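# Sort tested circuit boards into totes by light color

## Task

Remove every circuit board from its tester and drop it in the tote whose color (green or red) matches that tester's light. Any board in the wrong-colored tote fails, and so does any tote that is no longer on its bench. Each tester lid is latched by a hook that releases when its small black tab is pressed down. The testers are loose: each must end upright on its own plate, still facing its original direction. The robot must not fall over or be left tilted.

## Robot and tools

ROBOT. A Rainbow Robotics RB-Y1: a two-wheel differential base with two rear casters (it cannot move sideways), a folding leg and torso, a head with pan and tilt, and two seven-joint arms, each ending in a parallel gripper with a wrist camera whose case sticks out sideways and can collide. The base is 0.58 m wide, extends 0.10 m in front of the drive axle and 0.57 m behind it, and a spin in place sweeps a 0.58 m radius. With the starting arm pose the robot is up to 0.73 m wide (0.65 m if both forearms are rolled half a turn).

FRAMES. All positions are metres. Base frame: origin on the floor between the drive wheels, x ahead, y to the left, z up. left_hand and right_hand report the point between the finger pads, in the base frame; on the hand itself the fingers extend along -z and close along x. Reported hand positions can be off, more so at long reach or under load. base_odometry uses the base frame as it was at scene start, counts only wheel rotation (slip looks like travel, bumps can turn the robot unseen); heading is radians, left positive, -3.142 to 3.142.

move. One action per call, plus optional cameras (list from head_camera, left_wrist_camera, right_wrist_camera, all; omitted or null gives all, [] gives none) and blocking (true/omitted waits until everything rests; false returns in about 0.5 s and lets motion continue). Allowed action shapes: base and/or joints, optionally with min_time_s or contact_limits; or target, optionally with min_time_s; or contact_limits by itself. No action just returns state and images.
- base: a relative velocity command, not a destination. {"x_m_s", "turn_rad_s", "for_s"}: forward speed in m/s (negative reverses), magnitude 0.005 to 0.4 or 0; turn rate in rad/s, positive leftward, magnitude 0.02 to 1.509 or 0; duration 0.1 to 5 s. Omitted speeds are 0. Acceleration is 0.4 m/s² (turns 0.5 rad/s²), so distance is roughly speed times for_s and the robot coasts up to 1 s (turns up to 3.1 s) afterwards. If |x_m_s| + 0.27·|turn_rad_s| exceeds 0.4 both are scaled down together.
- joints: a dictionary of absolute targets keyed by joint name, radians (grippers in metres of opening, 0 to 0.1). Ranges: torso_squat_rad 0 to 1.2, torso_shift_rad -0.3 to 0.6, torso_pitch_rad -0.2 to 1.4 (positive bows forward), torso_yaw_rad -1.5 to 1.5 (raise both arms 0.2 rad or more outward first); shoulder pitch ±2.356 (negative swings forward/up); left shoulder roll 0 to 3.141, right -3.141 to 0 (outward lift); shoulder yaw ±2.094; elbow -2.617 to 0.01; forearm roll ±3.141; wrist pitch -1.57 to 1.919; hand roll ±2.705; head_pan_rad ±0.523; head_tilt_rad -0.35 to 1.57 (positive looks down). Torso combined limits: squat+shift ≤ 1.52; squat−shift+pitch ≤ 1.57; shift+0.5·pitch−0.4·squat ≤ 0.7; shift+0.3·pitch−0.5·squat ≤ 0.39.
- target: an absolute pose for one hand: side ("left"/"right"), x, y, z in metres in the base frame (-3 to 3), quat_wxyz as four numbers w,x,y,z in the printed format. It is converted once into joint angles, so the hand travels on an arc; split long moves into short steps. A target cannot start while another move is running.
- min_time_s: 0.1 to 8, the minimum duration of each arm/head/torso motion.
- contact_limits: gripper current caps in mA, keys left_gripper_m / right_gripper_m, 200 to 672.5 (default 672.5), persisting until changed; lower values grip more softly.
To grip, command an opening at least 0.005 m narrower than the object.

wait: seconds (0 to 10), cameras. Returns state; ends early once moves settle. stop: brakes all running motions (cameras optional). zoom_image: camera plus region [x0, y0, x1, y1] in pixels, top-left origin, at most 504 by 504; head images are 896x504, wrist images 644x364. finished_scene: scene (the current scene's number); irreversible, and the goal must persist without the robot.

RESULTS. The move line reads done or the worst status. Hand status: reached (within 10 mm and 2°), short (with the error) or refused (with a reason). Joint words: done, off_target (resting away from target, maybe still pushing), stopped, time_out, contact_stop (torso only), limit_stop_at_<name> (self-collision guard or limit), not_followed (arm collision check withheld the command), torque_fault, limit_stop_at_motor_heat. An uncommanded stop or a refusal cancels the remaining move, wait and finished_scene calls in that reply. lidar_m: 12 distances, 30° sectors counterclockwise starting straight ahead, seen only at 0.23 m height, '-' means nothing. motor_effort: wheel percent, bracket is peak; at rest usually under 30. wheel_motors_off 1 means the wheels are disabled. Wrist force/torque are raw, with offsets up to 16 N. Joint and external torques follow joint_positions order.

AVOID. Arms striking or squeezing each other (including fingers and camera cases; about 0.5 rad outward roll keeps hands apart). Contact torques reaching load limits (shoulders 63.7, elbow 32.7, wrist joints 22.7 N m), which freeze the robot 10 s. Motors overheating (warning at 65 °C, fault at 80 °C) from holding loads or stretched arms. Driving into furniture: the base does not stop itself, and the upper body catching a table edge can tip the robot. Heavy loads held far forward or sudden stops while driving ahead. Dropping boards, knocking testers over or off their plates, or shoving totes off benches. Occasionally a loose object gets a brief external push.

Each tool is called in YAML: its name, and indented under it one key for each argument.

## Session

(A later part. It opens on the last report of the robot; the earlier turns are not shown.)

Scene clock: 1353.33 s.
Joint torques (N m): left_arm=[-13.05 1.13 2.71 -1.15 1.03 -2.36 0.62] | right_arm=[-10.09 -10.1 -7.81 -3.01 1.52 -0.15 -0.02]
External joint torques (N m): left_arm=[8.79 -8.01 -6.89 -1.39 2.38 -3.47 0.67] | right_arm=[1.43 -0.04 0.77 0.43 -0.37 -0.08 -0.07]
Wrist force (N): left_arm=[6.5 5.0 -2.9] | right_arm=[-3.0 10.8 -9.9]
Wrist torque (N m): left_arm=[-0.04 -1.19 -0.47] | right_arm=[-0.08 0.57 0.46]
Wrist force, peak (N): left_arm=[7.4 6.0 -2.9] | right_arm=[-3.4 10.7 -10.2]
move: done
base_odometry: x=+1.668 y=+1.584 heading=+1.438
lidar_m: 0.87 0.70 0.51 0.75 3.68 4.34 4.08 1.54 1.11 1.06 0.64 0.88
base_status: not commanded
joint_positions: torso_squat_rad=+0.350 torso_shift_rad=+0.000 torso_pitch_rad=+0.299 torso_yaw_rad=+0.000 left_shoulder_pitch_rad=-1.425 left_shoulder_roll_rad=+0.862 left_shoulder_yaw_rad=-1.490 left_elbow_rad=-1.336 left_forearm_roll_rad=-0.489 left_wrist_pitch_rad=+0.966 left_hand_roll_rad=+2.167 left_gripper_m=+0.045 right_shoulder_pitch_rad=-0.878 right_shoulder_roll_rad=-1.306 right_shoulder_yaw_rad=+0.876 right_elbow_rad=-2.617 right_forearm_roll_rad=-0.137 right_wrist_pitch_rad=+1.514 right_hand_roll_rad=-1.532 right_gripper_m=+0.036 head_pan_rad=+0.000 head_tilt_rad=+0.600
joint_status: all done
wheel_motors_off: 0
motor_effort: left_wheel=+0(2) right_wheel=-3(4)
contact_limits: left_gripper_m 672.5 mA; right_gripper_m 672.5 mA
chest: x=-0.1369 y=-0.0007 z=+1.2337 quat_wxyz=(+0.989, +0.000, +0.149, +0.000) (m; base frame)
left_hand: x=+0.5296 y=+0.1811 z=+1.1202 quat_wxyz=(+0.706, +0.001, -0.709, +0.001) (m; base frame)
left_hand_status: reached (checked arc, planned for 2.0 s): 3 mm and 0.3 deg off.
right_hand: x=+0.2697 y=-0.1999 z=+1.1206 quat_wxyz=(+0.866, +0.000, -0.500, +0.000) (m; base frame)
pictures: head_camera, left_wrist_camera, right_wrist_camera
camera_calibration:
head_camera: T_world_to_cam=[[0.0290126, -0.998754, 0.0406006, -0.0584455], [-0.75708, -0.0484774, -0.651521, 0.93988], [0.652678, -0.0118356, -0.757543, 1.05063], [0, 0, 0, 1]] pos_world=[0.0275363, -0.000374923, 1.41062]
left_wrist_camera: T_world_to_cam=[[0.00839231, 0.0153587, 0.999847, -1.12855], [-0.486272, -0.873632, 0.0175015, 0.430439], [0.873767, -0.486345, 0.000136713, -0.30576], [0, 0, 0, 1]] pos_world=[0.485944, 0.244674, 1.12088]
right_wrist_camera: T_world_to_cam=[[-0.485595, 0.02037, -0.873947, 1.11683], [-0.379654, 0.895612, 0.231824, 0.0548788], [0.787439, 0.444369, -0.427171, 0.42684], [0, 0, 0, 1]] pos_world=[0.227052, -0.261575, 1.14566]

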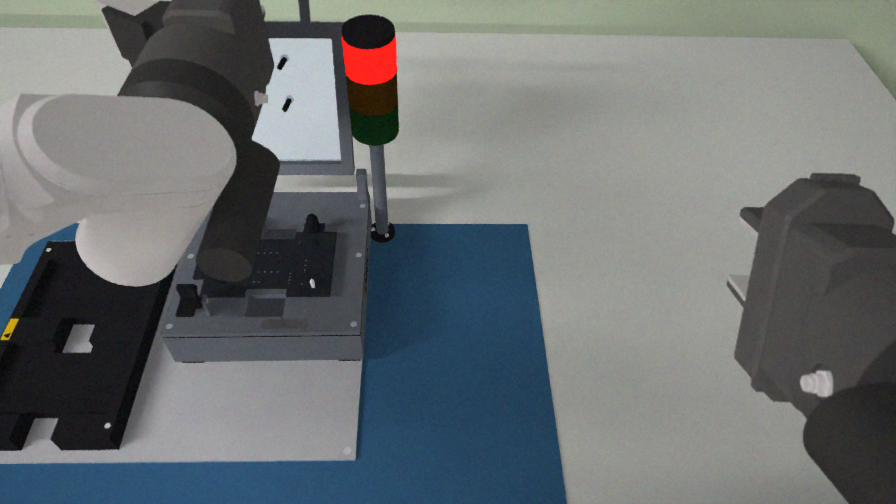

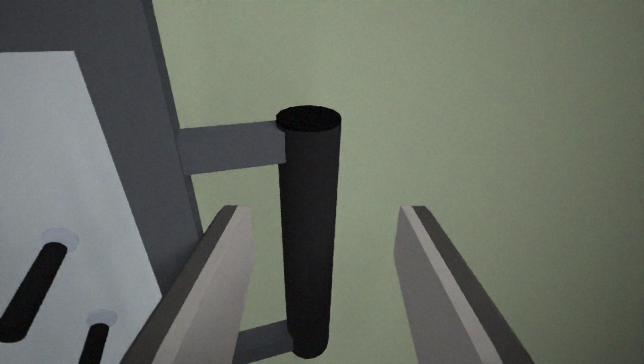

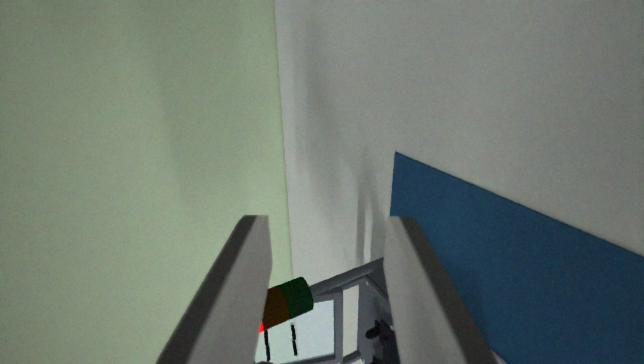

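move:
  target: {"side":"left","x":0.505,"y":0.18,"z":1.122,"quat_wxyz":[0.707,0,-0.707,0]}
  min_time_s: 1.5
  cameras: []

move:
  joints: {"left_gripper_m":0.028}
  cameras: ["left_wrist_camera"]

move:
  target: {"side":"left","x":0.535,"y":0.18,"z":1.12,"quat_wxyz":[0.707,0,-0.707,0]}
  min_time_s: 2
  cameras: ["left_wrist_camera"]

Scene clock: 1367.73 s.
Joint torques (N m): left_arm=[-18.72 9.88 10.94 -0.83 -0.95 1.35 -0.31] | right_arm=[-10.36 -10.06 -7.8 -2.93 1.47 -0.2 -0.02]
External joint torques (N m): left_arm=[2.08 0.88 0.93 -0.62 0.5 0.31 -0.25] | right_arm=[1.16 -0.01 0.79 0.52 -0.42 -0.14 -0.07]
Wrist force (N): left_arm=[-10.1 1.0 -4.2] | right_arm=[-3.3 10.4 -9.8]
Wrist torque (N m): left_arm=[-0.08 -1.03 -0.19] | right_arm=[-0.02 0.54 0.47]
Wrist force, peak (N): left_arm=[-10.6 1.1 -4.3] | right_arm=[-3.2 10.9 -10.0]
move: done
base_odometry: x=+1.668 y=+1.584 heading=+1.438
lidar_m: 0.87 0.69 0.51 0.74 3.68 4.34 4.07 1.54 1.11 1.06 0.64 0.87
base_status: not commanded
joint_positions: torso_squat_rad=+0.350 torso_shift_rad=+0.000 torso_pitch_rad=+0.300 torso_yaw_rad=+0.000 left_shoulder_pitch_rad=-1.404 left_shoulder_roll_rad=+0.924 left_shoulder_yaw_rad=-1.489 left_elbow_rad=-1.491 left_forearm_roll_rad=-0.477 left_wrist_pitch_rad=+1.048 left_hand_roll_rad=+2.128 left_gripper_m=+0.045 right_shoulder_pitch_rad=-0.878 right_shoulder_roll_rad=-1.306 right_shoulder_yaw_rad=+0.876 right_elbow_rad=-2.617 right_forearm_roll_rad=-0.137 right_wrist_pitch_rad=+1.514 right_hand_roll_rad=-1.532 right_gripper_m=+0.036 head_pan_rad=+0.000 head_tilt_rad=+0.600
joint_status: all done
wheel_motors_off: 0
motor_effort: left_wheel=+0(3) right_wheel=-3(4)
contact_limits: left_gripper_m 672.5 mA; right_gripper_m 672.5 mA
chest: x=-0.1367 y=-0.0008 z=+1.2337 quat_wxyz=(+0.989, +0.001, +0.149, +0.000) (m; base frame)
left_hand: x=+0.5054 y=+0.1797 z=+1.1217 quat_wxyz=(+0.707, +0.000, -0.707, +0.000) (m; base frame)
left_hand_status: reached (checked arc, planned for 1.5 s): 1 mm and 0.0 deg off.
right_hand: x=+0.2699 y=-0.1999 z=+1.1204 quat_wxyz=(+0.866, +0.000, -0.500, +0.000) (m; base frame)
pictures: none
No camera images: "cameras" was empty.

Scene clock: 1368.40 s.
Joint torques (N m): left_arm=[-18.74 9.98 11.26 -0.86 -0.93 1.3 -0.3] | right_arm=[-10.4 -10.09 -7.87 -2.84 1.55 -0.18 0.04]
External joint torques (N m): left_arm=[2.06 0.98 1.25 -0.64 0.52 0.26 -0.25] | right_arm=[1.12 -0.04 0.71 0.6 -0.34 -0.11 -0.01]
Wrist force (N): left_arm=[-10.2 1.2 -4.1] | right_arm=[-3.2 10.7 -9.9]
Wrist torque (N m): left_arm=[-0.11 -1.04 -0.19] | right_arm=[-0.05 0.57 0.47]
Wrist force, peak (N): left_arm=[-10.5 1.2 -4.3] | right_arm=[-3.4 10.9 -9.9]
move: done
base_odometry: x=+1.668 y=+1.584 heading=+1.438
lidar_m: 0.87 0.70 0.51 0.74 3.68 4.34 4.08 1.54 1.10 1.06 0.65 0.88
base_status: not commanded
joint_positions: torso_squat_rad=+0.350 torso_shift_rad=+0.000 torso_pitch_rad=+0.300 torso_yaw_rad=+0.000 left_shoulder_pitch_rad=-1.404 left_shoulder_roll_rad=+0.924 left_shoulder_yaw_rad=-1.489 left_elbow_rad=-1.491 left_forearm_roll_rad=-0.477 left_wrist_pitch_rad=+1.048 left_hand_roll_rad=+2.128 left_gripper_m=+0.028 right_shoulder_pitch_rad=-0.878 right_shoulder_roll_rad=-1.306 right_shoulder_yaw_rad=+0.876 right_elbow_rad=-2.617 right_forearm_roll_rad=-0.137 right_wrist_pitch_rad=+1.514 right_hand_roll_rad=-1.532 right_gripper_m=+0.036 head_pan_rad=+0.000 head_tilt_rad=+0.600
joint_status: all done
wheel_motors_off: 0
motor_effort: left_wheel=+1(2) right_wheel=-3(5)
contact_limits: left_gripper_m 672.5 mA; right_gripper_m 672.5 mA
chest: x=-0.1367 y=-0.0008 z=+1.2337 quat_wxyz=(+0.989, +0.001, +0.149, +0.000) (m; base frame)
left_hand: x=+0.5054 y=+0.1797 z=+1.1217 quat_wxyz=(+0.707, +0.000, -0.707, +0.000) (m; base frame)
right_hand: x=+0.2699 y=-0.1999 z=+1.1204 quat_wxyz=(+0.866, +0.000, -0.500, +0.000) (m; base frame)
pictures: left_wrist_camera
camera_calibration:
left_wrist_camera: T_world_to_cam=[[0.0126443, 0.0153115, 0.999803, -1.1319], [-0.488853, -0.872147, 0.019539, 0.416135], [0.872275, -0.489004, -0.00354262, -0.279978], [0, 0, 0, 1]] pos_world=[0.461959, 0.243352, 1.12255]

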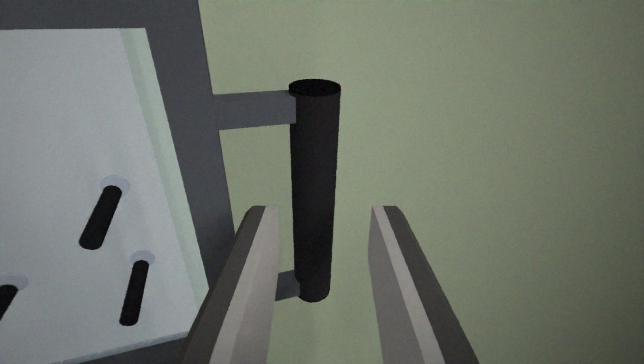

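Scene clock: 1370.73 s.
Joint torques (N m): left_arm=[-21.84 7.1 10.06 1.42 -1.14 0.79 0.31] | right_arm=[-10.27 -10.16 -7.99 -2.96 1.5 -0.13 0.05]
External joint torques (N m): left_arm=[0.18 -2.06 0.52 1.1 0.19 -0.31 0.36] | right_arm=[1.24 -0.11 0.6 0.48 -0.39 -0.06 0]
Wrist force (N): left_arm=[-10.1 0.7 -4.0] | right_arm=[-3.1 10.5 -9.9]
Wrist torque (N m): left_arm=[-0.07 -1.01 -0.18] | right_arm=[-0.05 0.56 0.48]
Wrist force, peak (N): left_arm=[-10.6 1.1 -4.5] | right_arm=[-3.2 10.7 -10.2]
move: done
base_odometry: x=+1.668 y=+1.584 heading=+1.438
lidar_m: 0.87 0.70 0.51 0.75 3.68 4.34 4.07 1.55 1.12 1.05 0.64 0.87
base_status: not commanded
joint_positions: torso_squat_rad=+0.350 torso_shift_rad=+0.000 torso_pitch_rad=+0.300 torso_yaw_rad=+0.000 left_shoulder_pitch_rad=-1.431 left_shoulder_roll_rad=+0.853 left_shoulder_yaw_rad=-1.489 left_elbow_rad=-1.311 left_forearm_roll_rad=-0.484 left_wrist_pitch_rad=+0.946 left_hand_roll_rad=+2.168 left_gripper_m=+0.028 right_shoulder_pitch_rad=-0.878 right_shoulder_roll_rad=-1.306 right_shoulder_yaw_rad=+0.876 right_elbow_rad=-2.617 right_forearm_roll_rad=-0.137 right_wrist_pitch_rad=+1.514 right_hand_roll_rad=-1.532 right_gripper_m=+0.036 head_pan_rad=+0.000 head_tilt_rad=+0.600
joint_status: all done
wheel_motors_off: 0
motor_effort: left_wheel=+1(3) right_wheel=-3(3)
contact_limits: left_gripper_m 672.5 mA; right_gripper_m 672.5 mA
chest: x=-0.1367 y=-0.0008 z=+1.2337 quat_wxyz=(+0.989, +0.001, +0.149, +0.000) (m; base frame)
left_hand: x=+0.5342 y=+0.1803 z=+1.1201 quat_wxyz=(+0.707, +0.000, -0.707, +0.000) (m; base frame)
left_hand_status: reached (checked arc, planned for 2.0 s): 1 mm and 0.1 deg off.
right_hand: x=+0.2699 y=-0.1999 z=+1.1204 quat_wxyz=(+0.866, +0.000, -0.500, +0.000) (m; base frame)
pictures: left_wrist_camera
camera_calibration:
left_wrist_camera: T_world_to_cam=[[0.0132835, 0.0148531, 0.999801, -1.13107], [-0.487984, -0.872636, 0.0194473, 0.430565], [0.872752, -0.488145, -0.00434358, -0.304353], [0, 0, 0, 1]] pos_world=[0.490758, 0.243958, 1.12115]

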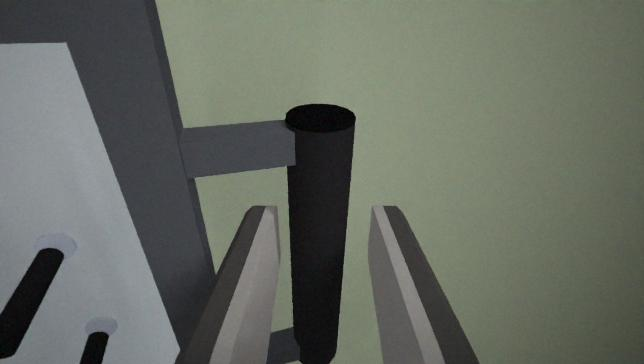

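move:
  target: {"side":"left","x":0.56,"y":0.18,"z":1.12,"quat_wxyz":[0.707,0,-0.707,0]}
  min_time_s: 2.5
  cameras: ["left_wrist_camera"]

move:
  joints: {"left_gripper_m":0.005}

Scene clock: 1378.07 s.
Joint torques (N m): left_arm=[-25.61 4.05 8.59 0.45 -1.59 -0.06 0.83] | right_arm=[-10.14 -10.03 -7.81 -3.04 1.5 -0.09 -0.01]
External joint torques (N m): left_arm=[-2.53 -5.22 -0.22 -0.36 -0.39 -1.24 0.88] | right_arm=[1.38 0.03 0.78 0.4 -0.38 -0.02 -0.06]
Wrist force (N): left_arm=[-9.4 7.5 4.1] | right_arm=[-3.0 10.5 -10.2]
Wrist torque (N m): left_arm=[-0.25 -0.52 -0.58] | right_arm=[-0.05 0.58 0.47]
Wrist force, peak (N): left_arm=[-9.8 8.0 4.2] | right_arm=[-3.3 10.8 -10.2]
move: done
base_odometry: x=+1.668 y=+1.584 heading=+1.438
lidar_m: 0.86 0.69 0.51 0.74 3.68 4.34 4.08 1.55 1.11 1.06 0.64 0.87
base_status: not commanded
joint_positions: torso_squat_rad=+0.350 torso_shift_rad=+0.000 torso_pitch_rad=+0.300 torso_yaw_rad=+0.000 left_shoulder_pitch_rad=-1.456 left_shoulder_roll_rad=+0.780 left_shoulder_yaw_rad=-1.491 left_elbow_rad=-1.133 left_forearm_roll_rad=-0.499 left_wrist_pitch_rad=+0.848 left_hand_roll_rad=+2.213 left_gripper_m=+0.028 right_shoulder_pitch_rad=-0.878 right_shoulder_roll_rad=-1.306 right_shoulder_yaw_rad=+0.876 right_elbow_rad=-2.617 right_forearm_roll_rad=-0.137 right_wrist_pitch_rad=+1.514 right_hand_roll_rad=-1.532 right_gripper_m=+0.036 head_pan_rad=+0.000 head_tilt_rad=+0.600
joint_status: all done
wheel_motors_off: 0
motor_effort: left_wheel=+3(3) right_wheel=-1(4)
contact_limits: left_gripper_m 672.5 mA; right_gripper_m 672.5 mA
chest: x=-0.1367 y=-0.0007 z=+1.2337 quat_wxyz=(+0.989, +0.000, +0.149, +0.000) (m; base frame)
left_hand: x=+0.5591 y=+0.1815 z=+1.1200 quat_wxyz=(+0.708, +0.001, -0.707, +0.001) (m; base frame)
left_hand_status: reached (checked arc, planned for 2.5 s): 2 mm and 0.2 deg off.
right_hand: x=+0.2699 y=-0.1998 z=+1.1204 quat_wxyz=(+0.866, +0.000, -0.500, +0.000) (m; base frame)
pictures: left_wrist_camera
camera_calibration:
left_wrist_camera: T_world_to_cam=[[0.0136954, 0.0146387, 0.999799, -1.13147], [-0.486373, -0.873535, 0.0194524, 0.442886], [0.873644, -0.486541, -0.00484356, -0.325705], [0, 0, 0, 1]] pos_world=[0.515454, 0.244971, 1.12105]

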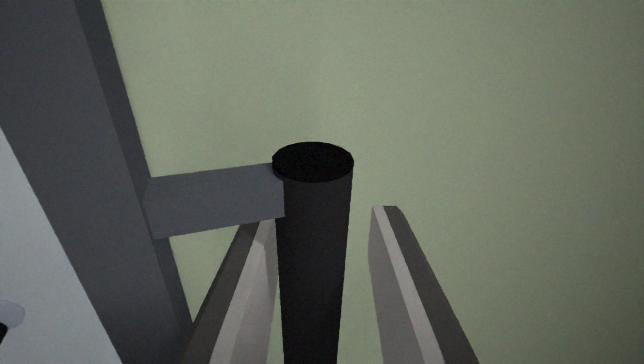

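Scene clock: 1378.80 s.
Joint torques (N m): left_arm=[-28.3 7.59 11.78 0.76 -1.8 1.77 0.87] | right_arm=[-10.05 -9.9 -7.62 -2.91 1.43 -0.23 0.05]
External joint torques (N m): left_arm=[-5.22 -1.67 2.98 -0.05 -0.6 0.59 0.93] | right_arm=[1.46 0.16 0.97 0.54 -0.46 -0.16 0]
Wrist force (N): left_arm=[-17.8 4.7 4.0] | right_arm=[-3.0 10.4 -9.8]
Wrist torque (N m): left_arm=[-0.38 -0.90 -0.95] | right_arm=[-0.04 0.58 0.47]
Wrist force, peak (N): left_arm=[-22.1 4.6 4.8] | right_arm=[-3.2 10.7 -10.2]
move: off_target
base_odometry: x=+1.668 y=+1.584 heading=+1.439
lidar_m: 0.87 0.70 0.51 0.75 3.69 4.34 4.08 1.54 1.11 1.06 0.64 0.87
base_status: not commanded
joint_positions: torso_squat_rad=+0.350 torso_shift_rad=+0.000 torso_pitch_rad=+0.300 torso_yaw_rad=+0.000 left_shoulder_pitch_rad=-1.456 left_shoulder_roll_rad=+0.779 left_shoulder_yaw_rad=-1.492 left_elbow_rad=-1.133 left_forearm_roll_rad=-0.499 left_wrist_pitch_rad=+0.847 left_hand_roll_rad=+2.213 left_gripper_m=+0.015 right_shoulder_pitch_rad=-0.878 right_shoulder_roll_rad=-1.306 right_shoulder_yaw_rad=+0.876 right_elbow_rad=-2.617 right_forearm_roll_rad=-0.137 right_wrist_pitch_rad=+1.514 right_hand_roll_rad=-1.532 right_gripper_m=+0.036 head_pan_rad=+0.000 head_tilt_rad=+0.600
joint_status: left_gripper_m off_target (ended at +0.015, target +0.005)
wheel_motors_off: 0
motor_effort: left_wheel=+5(5) right_wheel=-3(4)
contact_limits: left_gripper_m 672.5 mA; right_gripper_m 672.5 mA
chest: x=-0.1366 y=-0.0007 z=+1.2337 quat_wxyz=(+0.989, +0.000, +0.149, +0.000) (m; base frame)
left_hand: x=+0.5589 y=+0.1809 z=+1.1188 quat_wxyz=(+0.708, +0.001, -0.706, +0.000) (m; base frame)
right_hand: x=+0.2700 y=-0.1998 z=+1.1203 quat_wxyz=(+0.866, +0.000, -0.499, +0.000) (m; base frame)
pictures: head_camera, left_wrist_camera, right_wrist_camera
camera_calibration:
head_camera: T_world_to_cam=[[0.029113, -0.998749, 0.0406452, -0.0584172], [-0.757493, -0.048575, -0.651033, 0.939455], [0.652194, -0.0118349, -0.75796, 1.05075], [0, 0, 0, 1]] pos_world=[0.0280369, -0.000274567, 1.41042]
left_wrist_camera: T_world_to_cam=[[0.0155802, 0.0142879, 0.999777, -1.13121], [-0.487387, -0.872955, 0.0200707, 0.442106], [0.873047, -0.487591, -0.00663709, -0.323303], [0, 0, 0, 1]] pos_world=[0.51536, 0.244462, 1.11993]
right_wrist_camera: T_world_to_cam=[[-0.48619, 0.0202271, -0.873619, 1.11643], [-0.379619, 0.89558, 0.232003, 0.0547512], [0.787089, 0.44444, -0.427744, 0.427184], [0, 0, 0, 1]] pos_world=[0.227351, -0.261474, 1.14536]

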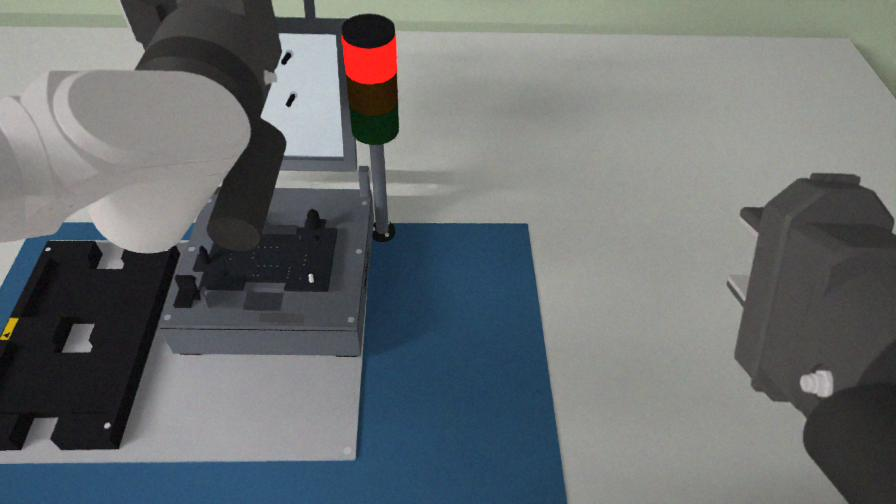

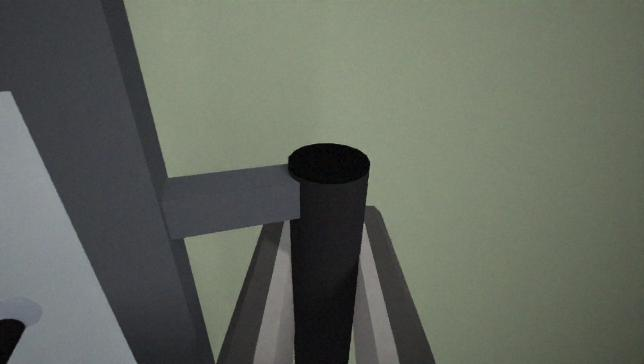

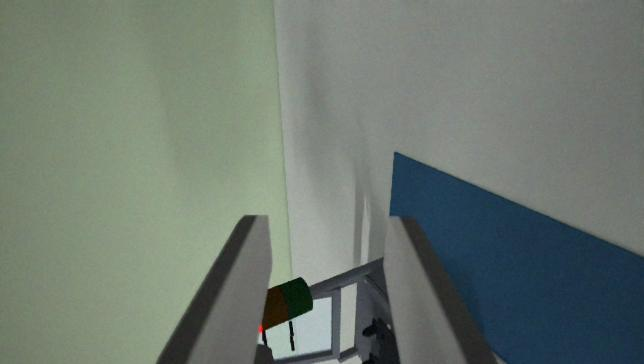

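move:
  target: {"side":"left","x":0.554,"y":0.181,"z":1.136,"quat_wxyz":[0.707,0,-0.707,0]}
  min_time_s: 2
  cameras: ["head_camera"]

move:
  target: {"side":"left","x":0.535,"y":0.181,"z":1.136,"quat_wxyz":[0.707,0,-0.707,0]}
  min_time_s: 2
  cameras: ["head_camera"]

Scene clock: 1387.17 s.
Joint torques (N m): left_arm=[-33.69 13.95 17.31 1.32 -2.88 3.65 0.18] | right_arm=[-10.39 -9.73 -7.93 -3.04 1.5 -0.18 0.04]
External joint torques (N m): left_arm=[-10.91 4.68 7.99 0.64 -1.62 2.55 0.24] | right_arm=[1.12 0.33 0.65 0.42 -0.39 -0.11 -0.01]
Wrist force (N): left_arm=[-28.6 1.5 -1.0] | right_arm=[-3.1 10.7 -10.0]
Wrist torque (N m): left_arm=[-0.13 -1.35 -0.61] | right_arm=[-0.07 0.56 0.46]
Wrist force, peak (N): left_arm=[-32.3 3.9 -0.9] | right_arm=[-3.4 10.7 -10.3]
move: done
base_odometry: x=+1.668 y=+1.584 heading=+1.439
lidar_m: 0.86 0.69 0.51 0.74 3.68 4.34 4.08 1.55 1.11 1.06 0.65 0.87
base_status: not commanded
joint_positions: torso_squat_rad=+0.350 torso_shift_rad=+0.000 torso_pitch_rad=+0.301 torso_yaw_rad=+0.000 left_shoulder_pitch_rad=-1.470 left_shoulder_roll_rad=+0.828 left_shoulder_yaw_rad=-1.482 left_elbow_rad=-1.222 left_forearm_roll_rad=-0.457 left_wrist_pitch_rad=+0.871 left_hand_roll_rad=+2.163 left_gripper_m=+0.015 right_shoulder_pitch_rad=-0.878 right_shoulder_roll_rad=-1.306 right_shoulder_yaw_rad=+0.876 right_elbow_rad=-2.617 right_forearm_roll_rad=-0.137 right_wrist_pitch_rad=+1.514 right_hand_roll_rad=-1.532 right_gripper_m=+0.036 head_pan_rad=+0.000 head_tilt_rad=+0.600
joint_status: all done
wheel_motors_off: 0
motor_effort: left_wheel=+3(5) right_wheel=-3(4)
contact_limits: left_gripper_m 672.5 mA; right_gripper_m 672.5 mA
chest: x=-0.1363 y=-0.0007 z=+1.2336 quat_wxyz=(+0.989, +0.000, +0.150, +0.000) (m; base frame)
left_hand: x=+0.5536 y=+0.1807 z=+1.1324 quat_wxyz=(+0.709, +0.000, -0.705, -0.001) (m; base frame)
left_hand_status: reached (checked arc, planned for 2.0 s): 4 mm and 0.3 deg off.
right_hand: x=+0.2702 y=-0.1998 z=+1.1200 quat_wxyz=(+0.866, +0.000, -0.499, +0.000) (m; base frame)
pictures: head_camera
camera_calibration:
head_camera: T_world_to_cam=[[0.029075, -0.998748, 0.0407033, -0.0585058], [-0.757913, -0.0485765, -0.650545, 0.939014], [0.651708, -0.011935, -0.758376, 1.05101], [0, 0, 0, 1]] pos_world=[0.0284377, -0.000274727, 1.41032]

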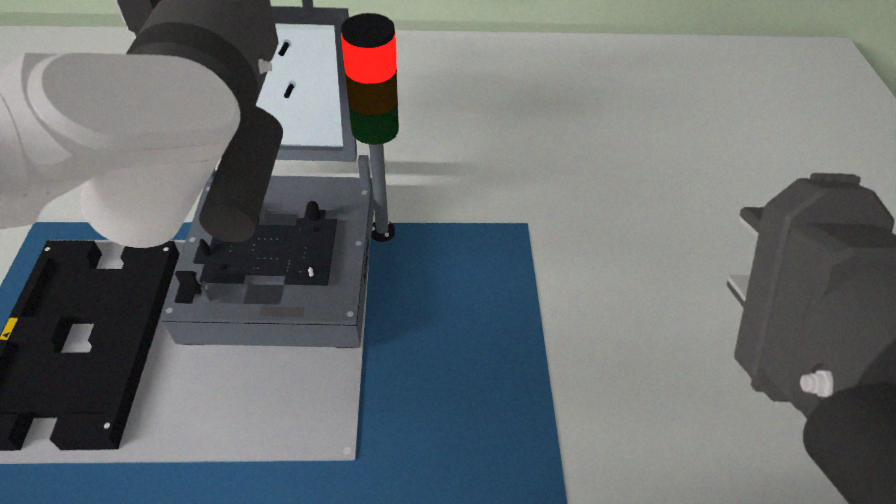

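Scene clock: 1389.50 s.
Joint torques (N m): left_arm=[-23.99 12.83 14.41 0.13 -1.63 2.7 0.18] | right_arm=[-10.19 -10.15 -8.11 -3.1 1.42 -0.05 0.05]
External joint torques (N m): left_arm=[-1.99 3.64 4.6 -0.21 -0.27 1.65 0.23] | right_arm=[1.32 -0.09 0.47 0.35 -0.47 0.01 0]
Wrist force (N): left_arm=[-21.0 -1.6 -8.5] | right_arm=[-2.9 10.6 -9.9]
Wrist torque (N m): left_arm=[0.10 -1.68 -0.64] | right_arm=[-0.07 0.59 0.45]
Wrist force, peak (N): left_arm=[-28.7 1.2 -1.2] | right_arm=[-3.1 11.0 -9.9]
move: done
base_odometry: x=+1.668 y=+1.584 heading=+1.439
lidar_m: 0.87 0.69 0.51 0.74 3.68 4.34 4.08 1.55 1.11 1.05 0.64 0.87
base_status: not commanded
joint_positions: torso_squat_rad=+0.350 torso_shift_rad=+0.000 torso_pitch_rad=+0.301 torso_yaw_rad=+0.000 left_shoulder_pitch_rad=-1.454 left_shoulder_roll_rad=+0.883 left_shoulder_yaw_rad=-1.480 left_elbow_rad=-1.354 left_forearm_roll_rad=-0.447 left_wrist_pitch_rad=+0.946 left_hand_roll_rad=+2.133 left_gripper_m=+0.015 right_shoulder_pitch_rad=-0.878 right_shoulder_roll_rad=-1.306 right_shoulder_yaw_rad=+0.876 right_elbow_rad=-2.617 right_forearm_roll_rad=-0.137 right_wrist_pitch_rad=+1.514 right_hand_roll_rad=-1.532 right_gripper_m=+0.036 head_pan_rad=+0.000 head_tilt_rad=+0.600
joint_status: all done
wheel_motors_off: 0
motor_effort: left_wheel=+3(4) right_wheel=-2(4)
contact_limits: left_gripper_m 672.5 mA; right_gripper_m 672.5 mA
chest: x=-0.1363 y=-0.0007 z=+1.2336 quat_wxyz=(+0.989, +0.000, +0.150, +0.000) (m; base frame)
left_hand: x=+0.5348 y=+0.1805 z=+1.1349 quat_wxyz=(+0.708, +0.000, -0.706, -0.001) (m; base frame)
left_hand_status: reached (checked arc, planned for 2.0 s): 1 mm and 0.1 deg off.
right_hand: x=+0.2702 y=-0.1998 z=+1.1200 quat_wxyz=(+0.866, +0.000, -0.499, +0.000) (m; base frame)
pictures: head_camera
camera_calibration:
head_camera: T_world_to_cam=[[0.0289365, -0.998752, 0.040717, -0.0585217], [-0.757919, -0.0484803, -0.650544, 0.939014], [0.651706, -0.0120357, -0.758376, 1.05101], [0, 0, 0, 1]] pos_world=[0.028438, -0.000275243, 1.41032]

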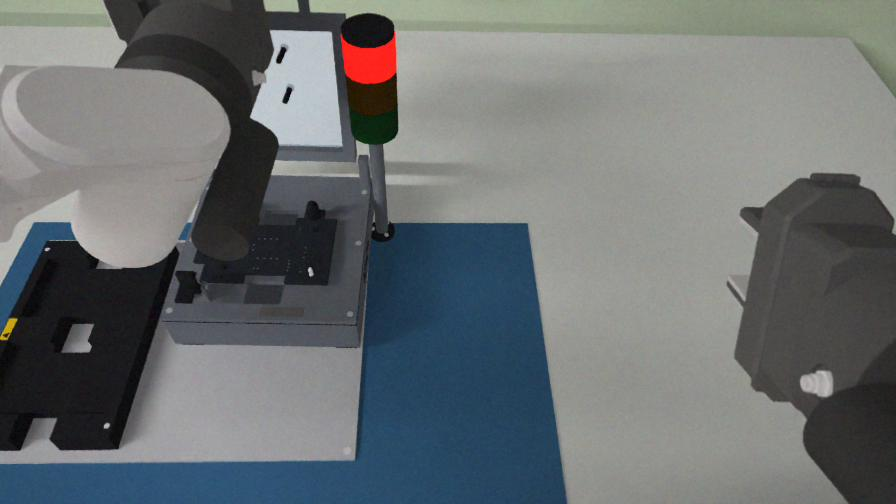

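move:
  target: {"side":"left","x":0.5,"y":0.181,"z":1.132,"quat_wxyz":[0.707,0,-0.707,0]}
  min_time_s: 2
  cameras: ["head_camera"]

move:
  target: {"side":"left","x":0.465,"y":0.181,"z":1.122,"quat_wxyz":[0.707,0,-0.707,0]}
  min_time_s: 2
  cameras: ["head_camera"]

Scene clock: 1437.30 s.
Joint torques (N m): left_arm=[-21.7 12.06 11.86 -0.77 -1.95 2.38 0.07] | right_arm=[-10.26 -9.91 -8.24 -3 1.45 -0.09 -0.05]
External joint torques (N m): left_arm=[-1.16 3.07 1.66 -0.53 -0.46 1.38 0.13] | right_arm=[1.25 0.15 0.35 0.45 -0.44 -0.03 -0.1]
Wrist force (N): left_arm=[-19.9 -2.4 -10.0] | right_arm=[-3.2 10.6 -9.9]
Wrist torque (N m): left_arm=[0.03 -1.55 -0.53] | right_arm=[-0.07 0.57 0.48]
Wrist force, peak (N): left_arm=[-17.1 12.3 -11.0] | right_arm=[-3.1 11.0 -10.3]
move: done
base_odometry: x=+1.668 y=+1.584 heading=+1.439
lidar_m: 0.87 0.69 0.50 0.74 3.68 4.34 4.07 1.55 1.11 1.06 0.64 0.88
base_status: not commanded
joint_positions: torso_squat_rad=+0.350 torso_shift_rad=+0.000 torso_pitch_rad=+0.300 torso_yaw_rad=+0.000 left_shoulder_pitch_rad=-1.415 left_shoulder_roll_rad=+0.956 left_shoulder_yaw_rad=-1.485 left_elbow_rad=-1.549 left_forearm_roll_rad=-0.454 left_wrist_pitch_rad=+1.066 left_hand_roll_rad=+2.103 left_gripper_m=+0.015 right_shoulder_pitch_rad=-0.878 right_shoulder_roll_rad=-1.306 right_shoulder_yaw_rad=+0.876 right_elbow_rad=-2.617 right_forearm_roll_rad=-0.137 right_wrist_pitch_rad=+1.514 right_hand_roll_rad=-1.532 right_gripper_m=+0.036 head_pan_rad=+0.000 head_tilt_rad=+0.600
joint_status: all done
wheel_motors_off: 0
motor_effort: left_wheel=+5(5) right_wheel=-2(4)
contact_limits: left_gripper_m 672.5 mA; right_gripper_m 672.5 mA
chest: x=-0.1363 y=-0.0007 z=+1.2336 quat_wxyz=(+0.989, +0.000, +0.150, +0.000) (m; base frame)
left_hand: x=+0.5004 y=+0.1806 z=+1.1313 quat_wxyz=(+0.707, +0.000, -0.707, +0.000) (m; base frame)
left_hand_status: reached (checked arc, planned for 2.0 s): 1 mm and 0.1 deg off.
right_hand: x=+0.2702 y=-0.1999 z=+1.1200 quat_wxyz=(+0.866, +0.000, -0.499, +0.000) (m; base frame)
pictures: head_camera
camera_calibration:
head_camera: T_world_to_cam=[[0.0289289, -0.998752, 0.0407196, -0.058625], [-0.757828, -0.0484779, -0.650651, 0.939158], [0.651813, -0.0120358, -0.758284, 1.05088], [0, 0, 0, 1]] pos_world=[0.0284378, -0.000375252, 1.41032]

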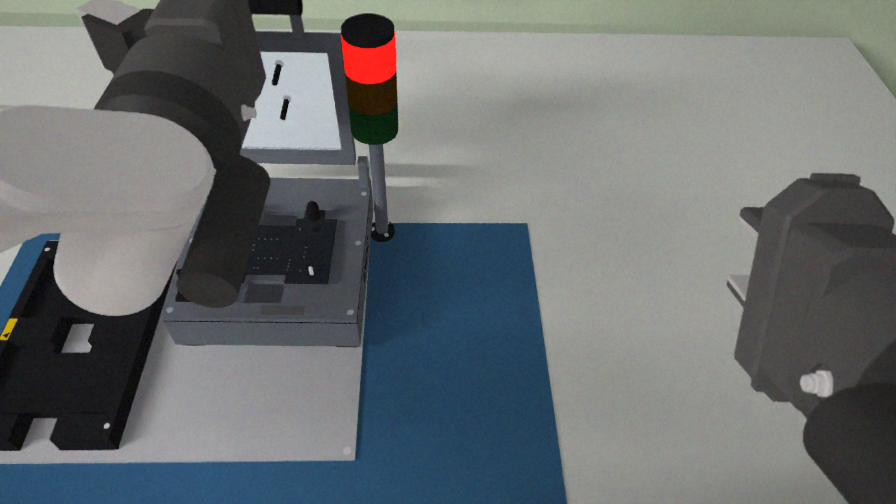

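Scene clock: 1439.63 s.
Joint torques (N m): left_arm=[-18.63 11.97 10.63 -1.38 -1.74 2.67 0.03] | right_arm=[-10.08 -9.66 -7.92 -3.04 1.6 -0.12 0.02]
External joint torques (N m): left_arm=[0.46 3.22 0.5 -0.47 -0.16 1.69 0.08] | right_arm=[1.43 0.4 0.66 0.41 -0.29 -0.06 -0.02]
Wrist force (N): left_arm=[-18.5 -3.4 -11.4] | right_arm=[-3.2 10.4 -9.7]
Wrist torque (N m): left_arm=[-0.13 -1.65 -0.38] | right_arm=[-0.04 0.54 0.45]
Wrist force, peak (N): left_arm=[-17.4 9.0 -10.8] | right_arm=[-3.3 10.7 -10.0]
move: done
base_odometry: x=+1.668 y=+1.584 heading=+1.439
lidar_m: 0.87 0.69 0.51 0.74 3.69 4.34 4.08 1.55 1.10 1.06 0.65 0.88
base_status: not commanded
joint_positions: torso_squat_rad=+0.350 torso_shift_rad=+0.000 torso_pitch_rad=+0.300 torso_yaw_rad=+0.000 left_shoulder_pitch_rad=-1.368 left_shoulder_roll_rad=+1.004 left_shoulder_yaw_rad=-1.501 left_elbow_rad=-1.706 left_forearm_roll_rad=-0.486 left_wrist_pitch_rad=+1.180 left_hand_roll_rad=+2.092 left_gripper_m=+0.015 right_shoulder_pitch_rad=-0.878 right_shoulder_roll_rad=-1.306 right_shoulder_yaw_rad=+0.876 right_elbow_rad=-2.617 right_forearm_roll_rad=-0.137 right_wrist_pitch_rad=+1.514 right_hand_roll_rad=-1.532 right_gripper_m=+0.036 head_pan_rad=+0.000 head_tilt_rad=+0.600
joint_status: all done
wheel_motors_off: 0
motor_effort: left_wheel=+2(4) right_wheel=-2(4)
contact_limits: left_gripper_m 672.5 mA; right_gripper_m 672.5 mA
chest: x=-0.1363 y=-0.0007 z=+1.2336 quat_wxyz=(+0.989, +0.000, +0.150, +0.000) (m; base frame)
left_hand: x=+0.4653 y=+0.1804 z=+1.1217 quat_wxyz=(+0.707, +0.000, -0.707, +0.000) (m; base frame)
left_hand_status: reached (checked arc, planned for 2.0 s): 1 mm and 0.1 deg off.
right_hand: x=+0.2702 y=-0.1999 z=+1.1200 quat_wxyz=(+0.866, +0.000, -0.499, +0.000) (m; base frame)
pictures: head_camera
camera_calibration:
head_camera: T_world_to_cam=[[0.0288527, -0.998757, 0.0406551, -0.0585323], [-0.757831, -0.0483781, -0.650655, 0.939163], [0.651812, -0.0120365, -0.758285, 1.05088], [0, 0, 0, 1]] pos_world=[0.028438, -0.000375617, 1.41032]

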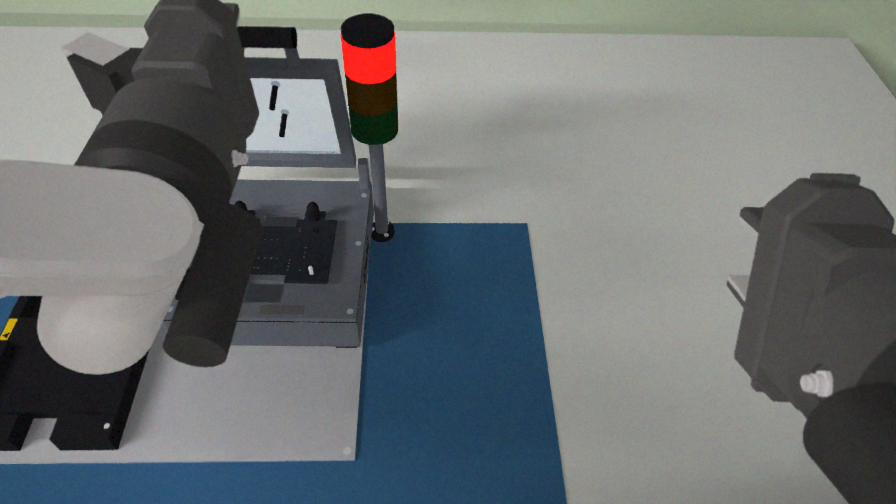

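move:
  target: {"side":"left","x":0.45,"y":0.181,"z":1.138,"quat_wxyz":[0.707,0,-0.707,0]}
  min_time_s: 2
  cameras: ["head_camera"]

move:
  target: {"side":"left","x":0.42,"y":0.181,"z":1.13,"quat_wxyz":[0.707,0,-0.707,0]}
  min_time_s: 2
  cameras: ["head_camera"]

Scene clock: 1451.20 s.
Joint torques (N m): left_arm=[-24.51 12.52 16.67 -1.61 -3.14 3.1 -0.02] | right_arm=[-10 -10.17 -7.67 -2.98 1.5 -0.17 0.01]
External joint torques (N m): left_arm=[-6.11 3.87 6.42 -0.5 -1.49 2.19 0.03] | right_arm=[1.51 -0.11 0.92 0.47 -0.39 -0.1 -0.04]
Wrist force (N): left_arm=[-25.0 -1.3 -8.7] | right_arm=[-3.1 10.5 -9.9]
Wrist torque (N m): left_arm=[-0.13 -1.36 -0.46] | right_arm=[-0.06 0.56 0.46]
Wrist force, peak (N): left_arm=[-25.2 5.0 -8.9] | right_arm=[-3.4 10.9 -10.2]
move: done
base_odometry: x=+1.668 y=+1.584 heading=+1.439
lidar_m: 0.87 0.69 0.51 0.74 3.69 4.35 4.08 1.55 1.11 1.05 0.64 0.88
base_status: not commanded
joint_positions: torso_squat_rad=+0.350 torso_shift_rad=+0.000 torso_pitch_rad=+0.300 torso_yaw_rad=+0.000 left_shoulder_pitch_rad=-1.373 left_shoulder_roll_rad=+1.057 left_shoulder_yaw_rad=-1.490 left_elbow_rad=-1.819 left_forearm_roll_rad=-0.458 left_wrist_pitch_rad=+1.227 left_hand_roll_rad=+2.049 left_gripper_m=+0.015 right_shoulder_pitch_rad=-0.878 right_shoulder_roll_rad=-1.306 right_shoulder_yaw_rad=+0.876 right_elbow_rad=-2.617 right_forearm_roll_rad=-0.137 right_wrist_pitch_rad=+1.514 right_hand_roll_rad=-1.532 right_gripper_m=+0.036 head_pan_rad=+0.000 head_tilt_rad=+0.600
joint_status: all done
wheel_motors_off: 0
motor_effort: left_wheel=+4(5) right_wheel=-3(5)
contact_limits: left_gripper_m 672.5 mA; right_gripper_m 672.5 mA
chest: x=-0.1363 y=-0.0007 z=+1.2336 quat_wxyz=(+0.989, +0.000, +0.150, +0.000) (m; base frame)
left_hand: x=+0.4495 y=+0.1809 z=+1.1361 quat_wxyz=(+0.708, +0.000, -0.706, +0.000) (m; base frame)
left_hand_status: reached (checked arc, planned for 2.0 s): 2 mm and 0.2 deg off.
right_hand: x=+0.2702 y=-0.1999 z=+1.1200 quat_wxyz=(+0.866, +0.000, -0.499, +0.000) (m; base frame)
pictures: head_camera
camera_calibration:
head_camera: T_world_to_cam=[[0.0289289, -0.998752, 0.0407196, -0.0585251], [-0.757828, -0.0484779, -0.650651, 0.939162], [0.651813, -0.0120358, -0.758284, 1.05088], [0, 0, 0, 1]] pos_world=[0.0284378, -0.000275252, 1.41032]

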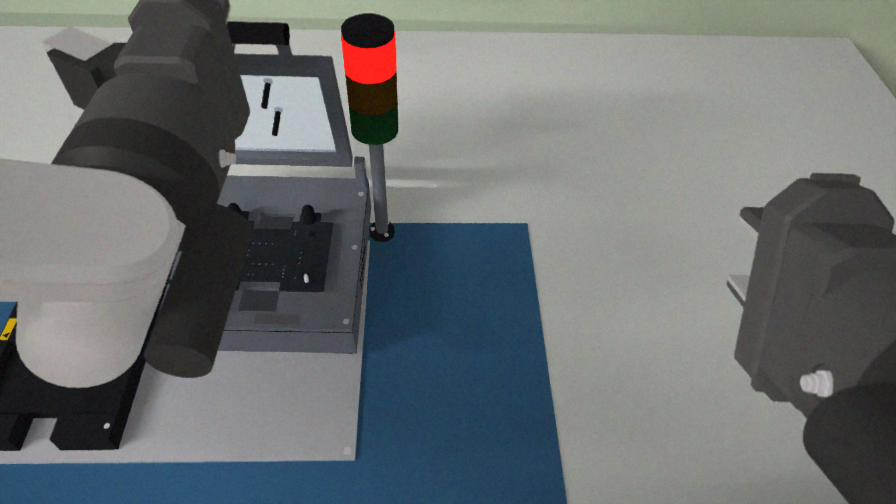

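Scene clock: 1453.53 s.
Joint torques (N m): left_arm=[-17.93 11.72 11.54 -2.25 -2.62 2.85 0.09] | right_arm=[-10.43 -10.04 -7.97 -3.06 1.51 -0.11 0.1]
External joint torques (N m): left_arm=[-0.71 3.28 1.64 -0.55 -0.92 1.95 0.14] | right_arm=[1.08 0.02 0.61 0.39 -0.38 -0.05 0.05]
Wrist force (N): left_arm=[-19.5 -2.6 -10.9] | right_arm=[-3.3 10.4 -9.8]
Wrist torque (N m): left_arm=[-0.16 -1.28 -0.52] | right_arm=[-0.04 0.54 0.47]
Wrist force, peak (N): left_arm=[-25.5 -1.2 -8.5] | right_arm=[-3.2 10.7 -10.3]
move: done
base_odometry: x=+1.668 y=+1.584 heading=+1.438
lidar_m: 0.87 0.69 0.52 0.75 3.68 4.34 4.08 1.56 1.11 1.06 0.64 0.87
base_status: not commanded
joint_positions: torso_squat_rad=+0.350 torso_shift_rad=+0.000 torso_pitch_rad=+0.300 torso_yaw_rad=+0.000 left_shoulder_pitch_rad=-1.333 left_shoulder_roll_rad=+1.084 left_shoulder_yaw_rad=-1.509 left_elbow_rad=-1.932 left_forearm_roll_rad=-0.498 left_wrist_pitch_rad=+1.319 left_hand_roll_rad=+2.042 left_gripper_m=+0.015 right_shoulder_pitch_rad=-0.878 right_shoulder_roll_rad=-1.306 right_shoulder_yaw_rad=+0.876 right_elbow_rad=-2.617 right_forearm_roll_rad=-0.137 right_wrist_pitch_rad=+1.514 right_hand_roll_rad=-1.532 right_gripper_m=+0.036 head_pan_rad=+0.000 head_tilt_rad=+0.600
joint_status: all done
wheel_motors_off: 0
motor_effort: left_wheel=+3(4) right_wheel=-2(5)
contact_limits: left_gripper_m 672.5 mA; right_gripper_m 672.5 mA
chest: x=-0.1363 y=-0.0007 z=+1.2336 quat_wxyz=(+0.989, +0.000, +0.150, +0.000) (m; base frame)
left_hand: x=+0.4200 y=+0.1806 z=+1.1294 quat_wxyz=(+0.708, +0.000, -0.707, +0.000) (m; base frame)
left_hand_status: reached (checked arc, planned for 2.0 s): 1 mm and 0.1 deg off.
right_hand: x=+0.2702 y=-0.1999 z=+1.1200 quat_wxyz=(+0.866, +0.000, -0.499, +0.000) (m; base frame)
pictures: head_camera
camera_calibration:
head_camera: T_world_to_cam=[[0.0288527, -0.998757, 0.0406551, -0.0585323], [-0.757831, -0.0483781, -0.650655, 0.939163], [0.651812, -0.0120365, -0.758285, 1.05088], [0, 0, 0, 1]] pos_world=[0.028438, -0.000375617, 1.41032]

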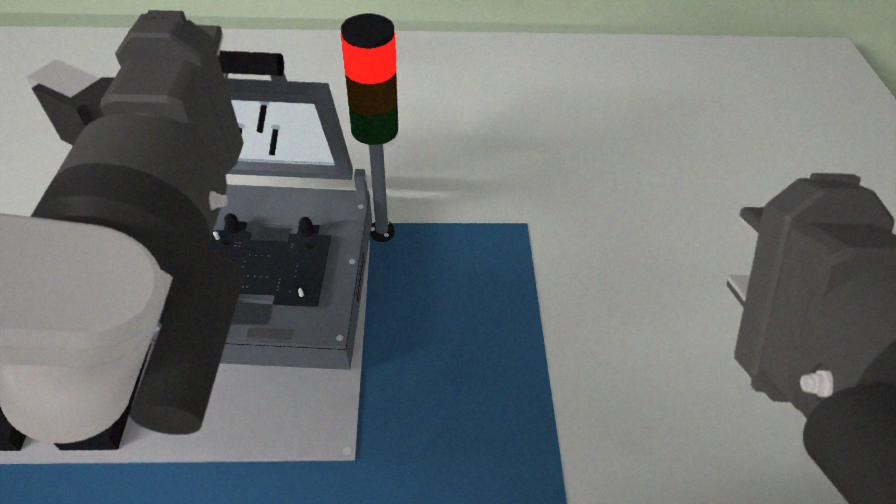

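move:
  target: {"side":"left","x":0.4,"y":0.181,"z":1.13,"quat_wxyz":[0.7065,0.028,-0.7065,0.028]}
  min_time_s: 2
  cameras: ["head_camera"]

Scene clock: 1464.27 s.
Joint torques (N m): left_arm=[-16.32 7.34 12.67 -3.6 -2.02 2.37 0.08] | right_arm=[-9.97 -10.02 -7.8 -3.02 1.54 -0.1 0.05]
External joint torques (N m): left_arm=[0.41 -0.63 3.07 -1.43 -0.23 1.57 0.14] | right_arm=[1.54 0.04 0.78 0.43 -0.35 -0.04 0]
Wrist force (N): left_arm=[-18.0 -1.7 -12.3] | right_arm=[-3.2 10.5 -9.7]
Wrist torque (N m): left_arm=[-0.29 -1.51 -0.52] | right_arm=[-0.04 0.55 0.47]
Wrist force, peak (N): left_arm=[-19.5 -2.5 -11.7] | right_arm=[-3.3 11.0 -10.4]
move: done
base_odometry: x=+1.668 y=+1.584 heading=+1.438
lidar_m: 0.87 0.70 0.51 0.74 3.68 4.34 4.07 1.54 1.11 1.06 0.65 0.88
base_status: not commanded
joint_positions: torso_squat_rad=+0.350 torso_shift_rad=+0.000 torso_pitch_rad=+0.300 torso_yaw_rad=+0.000 left_shoulder_pitch_rad=-1.315 left_shoulder_roll_rad=+1.050 left_shoulder_yaw_rad=-1.499 left_elbow_rad=-2.000 left_forearm_roll_rad=-0.470 left_wrist_pitch_rad=+1.478 left_hand_roll_rad=+1.984 left_gripper_m=+0.015 right_shoulder_pitch_rad=-0.878 right_shoulder_roll_rad=-1.306 right_shoulder_yaw_rad=+0.876 right_elbow_rad=-2.617 right_forearm_roll_rad=-0.137 right_wrist_pitch_rad=+1.514 right_hand_roll_rad=-1.532 right_gripper_m=+0.036 head_pan_rad=+0.000 head_tilt_rad=+0.600
joint_status: all done
wheel_motors_off: 0
motor_effort: left_wheel=+3(4) right_wheel=-1(4)
contact_limits: left_gripper_m 672.5 mA; right_gripper_m 672.5 mA
chest: x=-0.1363 y=-0.0007 z=+1.2336 quat_wxyz=(+0.989, +0.000, +0.150, +0.000) (m; base frame)
left_hand: x=+0.4000 y=+0.1812 z=+1.1296 quat_wxyz=(+0.707, +0.028, -0.706, +0.028) (m; base frame)
left_hand_status: reached (checked arc, planned for 2.0 s): 0 mm and 0.1 deg off.
right_hand: x=+0.2702 y=-0.1999 z=+1.1200 quat_wxyz=(+0.866, +0.000, -0.499, +0.000) (m; base frame)
pictures: head_camera
camera_calibration:
head_camera: T_world_to_cam=[[0.0288527, -0.998757, 0.0406551, -0.0585323], [-0.757831, -0.0483781, -0.650655, 0.939163], [0.651812, -0.0120365, -0.758285, 1.05088], [0, 0, 0, 1]] pos_world=[0.028438, -0.000375617, 1.41032]

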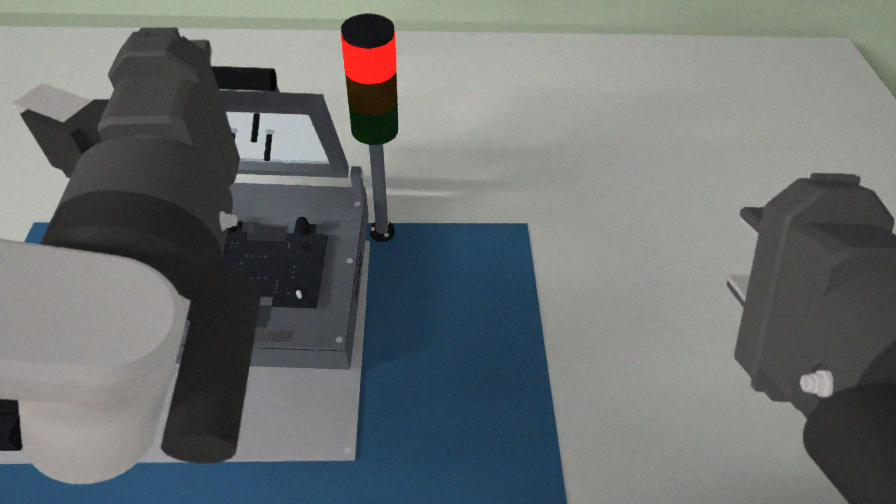

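move:
  target: {"side":"left","x":0.385,"y":0.181,"z":1.142,"quat_wxyz":[0.7057,0.045,-0.7057,0.045]}
  min_time_s: 2
  cameras: ["head_camera"]

move:
  target: {"side":"left","x":0.36,"y":0.181,"z":1.137,"quat_wxyz":[0.7057,0.045,-0.7057,0.045]}
  min_time_s: 2
  cameras: ["head_camera"]

Scene clock: 1472.80 s.
Joint torques (N m): left_arm=[-21.77 6.92 15.1 -4.14 -3.88 2.11 0.11] | right_arm=[-10.1 -9.81 -7.77 -3.02 1.5 -0.03 0.04]
External joint torques (N m): left_arm=[-5.43 -0.72 5.64 -1.74 -2.04 1.41 0.16] | right_arm=[1.41 0.25 0.81 0.44 -0.38 0.04 -0.01]
Wrist force (N): left_arm=[-24.4 2.3 -9.5] | right_arm=[-3.2 10.5 -9.8]
Wrist torque (N m): left_arm=[-0.31 -1.25 -0.61] | right_arm=[-0.07 0.56 0.46]
Wrist force, peak (N): left_arm=[-24.7 1.2 -10.2] | right_arm=[-3.3 10.9 -10.1]
move: done
base_odometry: x=+1.668 y=+1.584 heading=+1.438
lidar_m: 0.86 0.69 0.51 0.75 3.68 4.34 4.08 1.54 1.11 1.05 0.64 0.88
base_status: not commanded
joint_positions: torso_squat_rad=+0.350 torso_shift_rad=+0.000 torso_pitch_rad=+0.300 torso_yaw_rad=+0.000 left_shoulder_pitch_rad=-1.317 left_shoulder_roll_rad=+1.045 left_shoulder_yaw_rad=-1.480 left_elbow_rad=-2.075 left_forearm_roll_rad=-0.437 left_wrist_pitch_rad=+1.586 left_hand_roll_rad=+1.931 left_gripper_m=+0.015 right_shoulder_pitch_rad=-0.878 right_shoulder_roll_rad=-1.306 right_shoulder_yaw_rad=+0.876 right_elbow_rad=-2.617 right_forearm_roll_rad=-0.137 right_wrist_pitch_rad=+1.514 right_hand_roll_rad=-1.532 right_gripper_m=+0.036 head_pan_rad=+0.000 head_tilt_rad=+0.600
joint_status: all done
wheel_motors_off: 0
motor_effort: left_wheel=+3(5) right_wheel=-3(4)
contact_limits: left_gripper_m 672.5 mA; right_gripper_m 672.5 mA
chest: x=-0.1363 y=-0.0007 z=+1.2336 quat_wxyz=(+0.989, +0.000, +0.150, +0.000) (m; base frame)
left_hand: x=+0.3847 y=+0.1815 z=+1.1406 quat_wxyz=(+0.707, +0.046, -0.705, +0.045) (m; base frame)
left_hand_status: reached (checked arc, planned for 2.0 s): 2 mm and 0.2 deg off.
right_hand: x=+0.2702 y=-0.1999 z=+1.1200 quat_wxyz=(+0.866, +0.000, -0.499, +0.000) (m; base frame)
pictures: head_camera
camera_calibration:
head_camera: T_world_to_cam=[[0.0289289, -0.998752, 0.0407196, -0.058625], [-0.757828, -0.0484779, -0.650651, 0.939158], [0.651813, -0.0120358, -0.758284, 1.05088], [0, 0, 0, 1]] pos_world=[0.0284378, -0.000375252, 1.41032]

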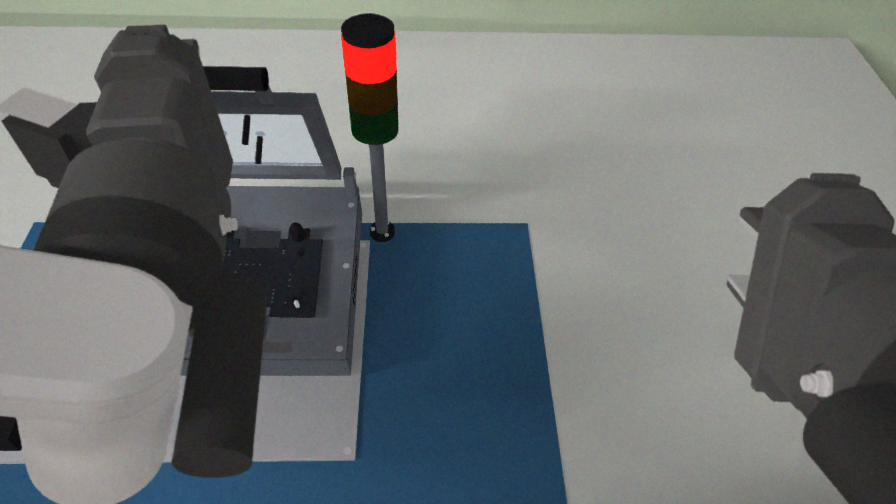

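Scene clock: 1475.13 s.
Joint torques (N m): left_arm=[-14.31 8.24 8.58 -5.1 -2.35 1.51 0.08] | right_arm=[-10.42 -10.23 -7.81 -3.06 1.52 -0.05 0.01]
External joint torques (N m): left_arm=[1.12 0.83 -0.42 -2.2 -0.51 0.83 0.14] | right_arm=[1.09 -0.17 0.78 0.4 -0.37 0.01 -0.04]
Wrist force (N): left_arm=[-16.3 -0.9 -12.5] | right_arm=[-3.4 10.5 -10.0]
Wrist torque (N m): left_arm=[-0.08 -1.55 -0.49] | right_arm=[-0.05 0.53 0.46]
Wrist force, peak (N): left_arm=[-24.8 2.1 -9.6] | right_arm=[-2.8 10.7 -10.3]
move: done
base_odometry: x=+1.668 y=+1.584 heading=+1.438
lidar_m: 0.87 0.69 0.51 0.75 3.69 4.34 4.08 1.55 1.11 1.06 0.64 0.87
base_status: not commanded
joint_positions: torso_squat_rad=+0.350 torso_shift_rad=+0.000 torso_pitch_rad=+0.300 torso_yaw_rad=+0.000 left_shoulder_pitch_rad=-1.287 left_shoulder_roll_rad=+1.051 left_shoulder_yaw_rad=-1.503 left_elbow_rad=-2.156 left_forearm_roll_rad=-0.482 left_wrist_pitch_rad=+1.664 left_hand_roll_rad=+1.922 left_gripper_m=+0.015 right_shoulder_pitch_rad=-0.878 right_shoulder_roll_rad=-1.306 right_shoulder_yaw_rad=+0.876 right_elbow_rad=-2.617 right_forearm_roll_rad=-0.137 right_wrist_pitch_rad=+1.514 right_hand_roll_rad=-1.532 right_gripper_m=+0.036 head_pan_rad=+0.000 head_tilt_rad=+0.600
joint_status: all done
wheel_motors_off: 0
motor_effort: left_wheel=+3(4) right_wheel=-2(4)
contact_limits: left_gripper_m 672.5 mA; right_gripper_m 672.5 mA
chest: x=-0.1363 y=-0.0007 z=+1.2336 quat_wxyz=(+0.989, +0.000, +0.150, +0.000) (m; base frame)
left_hand: x=+0.3602 y=+0.1810 z=+1.1370 quat_wxyz=(+0.706, +0.045, -0.706, +0.045) (m; base frame)
left_hand_status: reached (checked arc, planned for 2.0 s): 0 mm and 0.0 deg off.
right_hand: x=+0.2702 y=-0.1999 z=+1.1201 quat_wxyz=(+0.866, +0.000, -0.499, +0.000) (m; base frame)
pictures: head_camera
camera_calibration:
head_camera: T_world_to_cam=[[0.0289934, -0.998753, 0.0406433, -0.0585191], [-0.757825, -0.0484772, -0.650655, 0.939163], [0.651814, -0.0119358, -0.758285, 1.05088], [0, 0, 0, 1]] pos_world=[0.0284377, -0.00037509, 1.41032]

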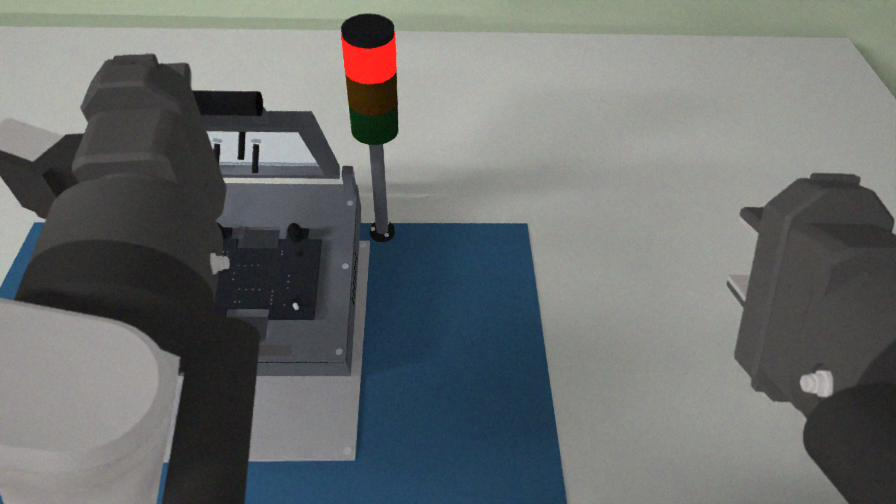

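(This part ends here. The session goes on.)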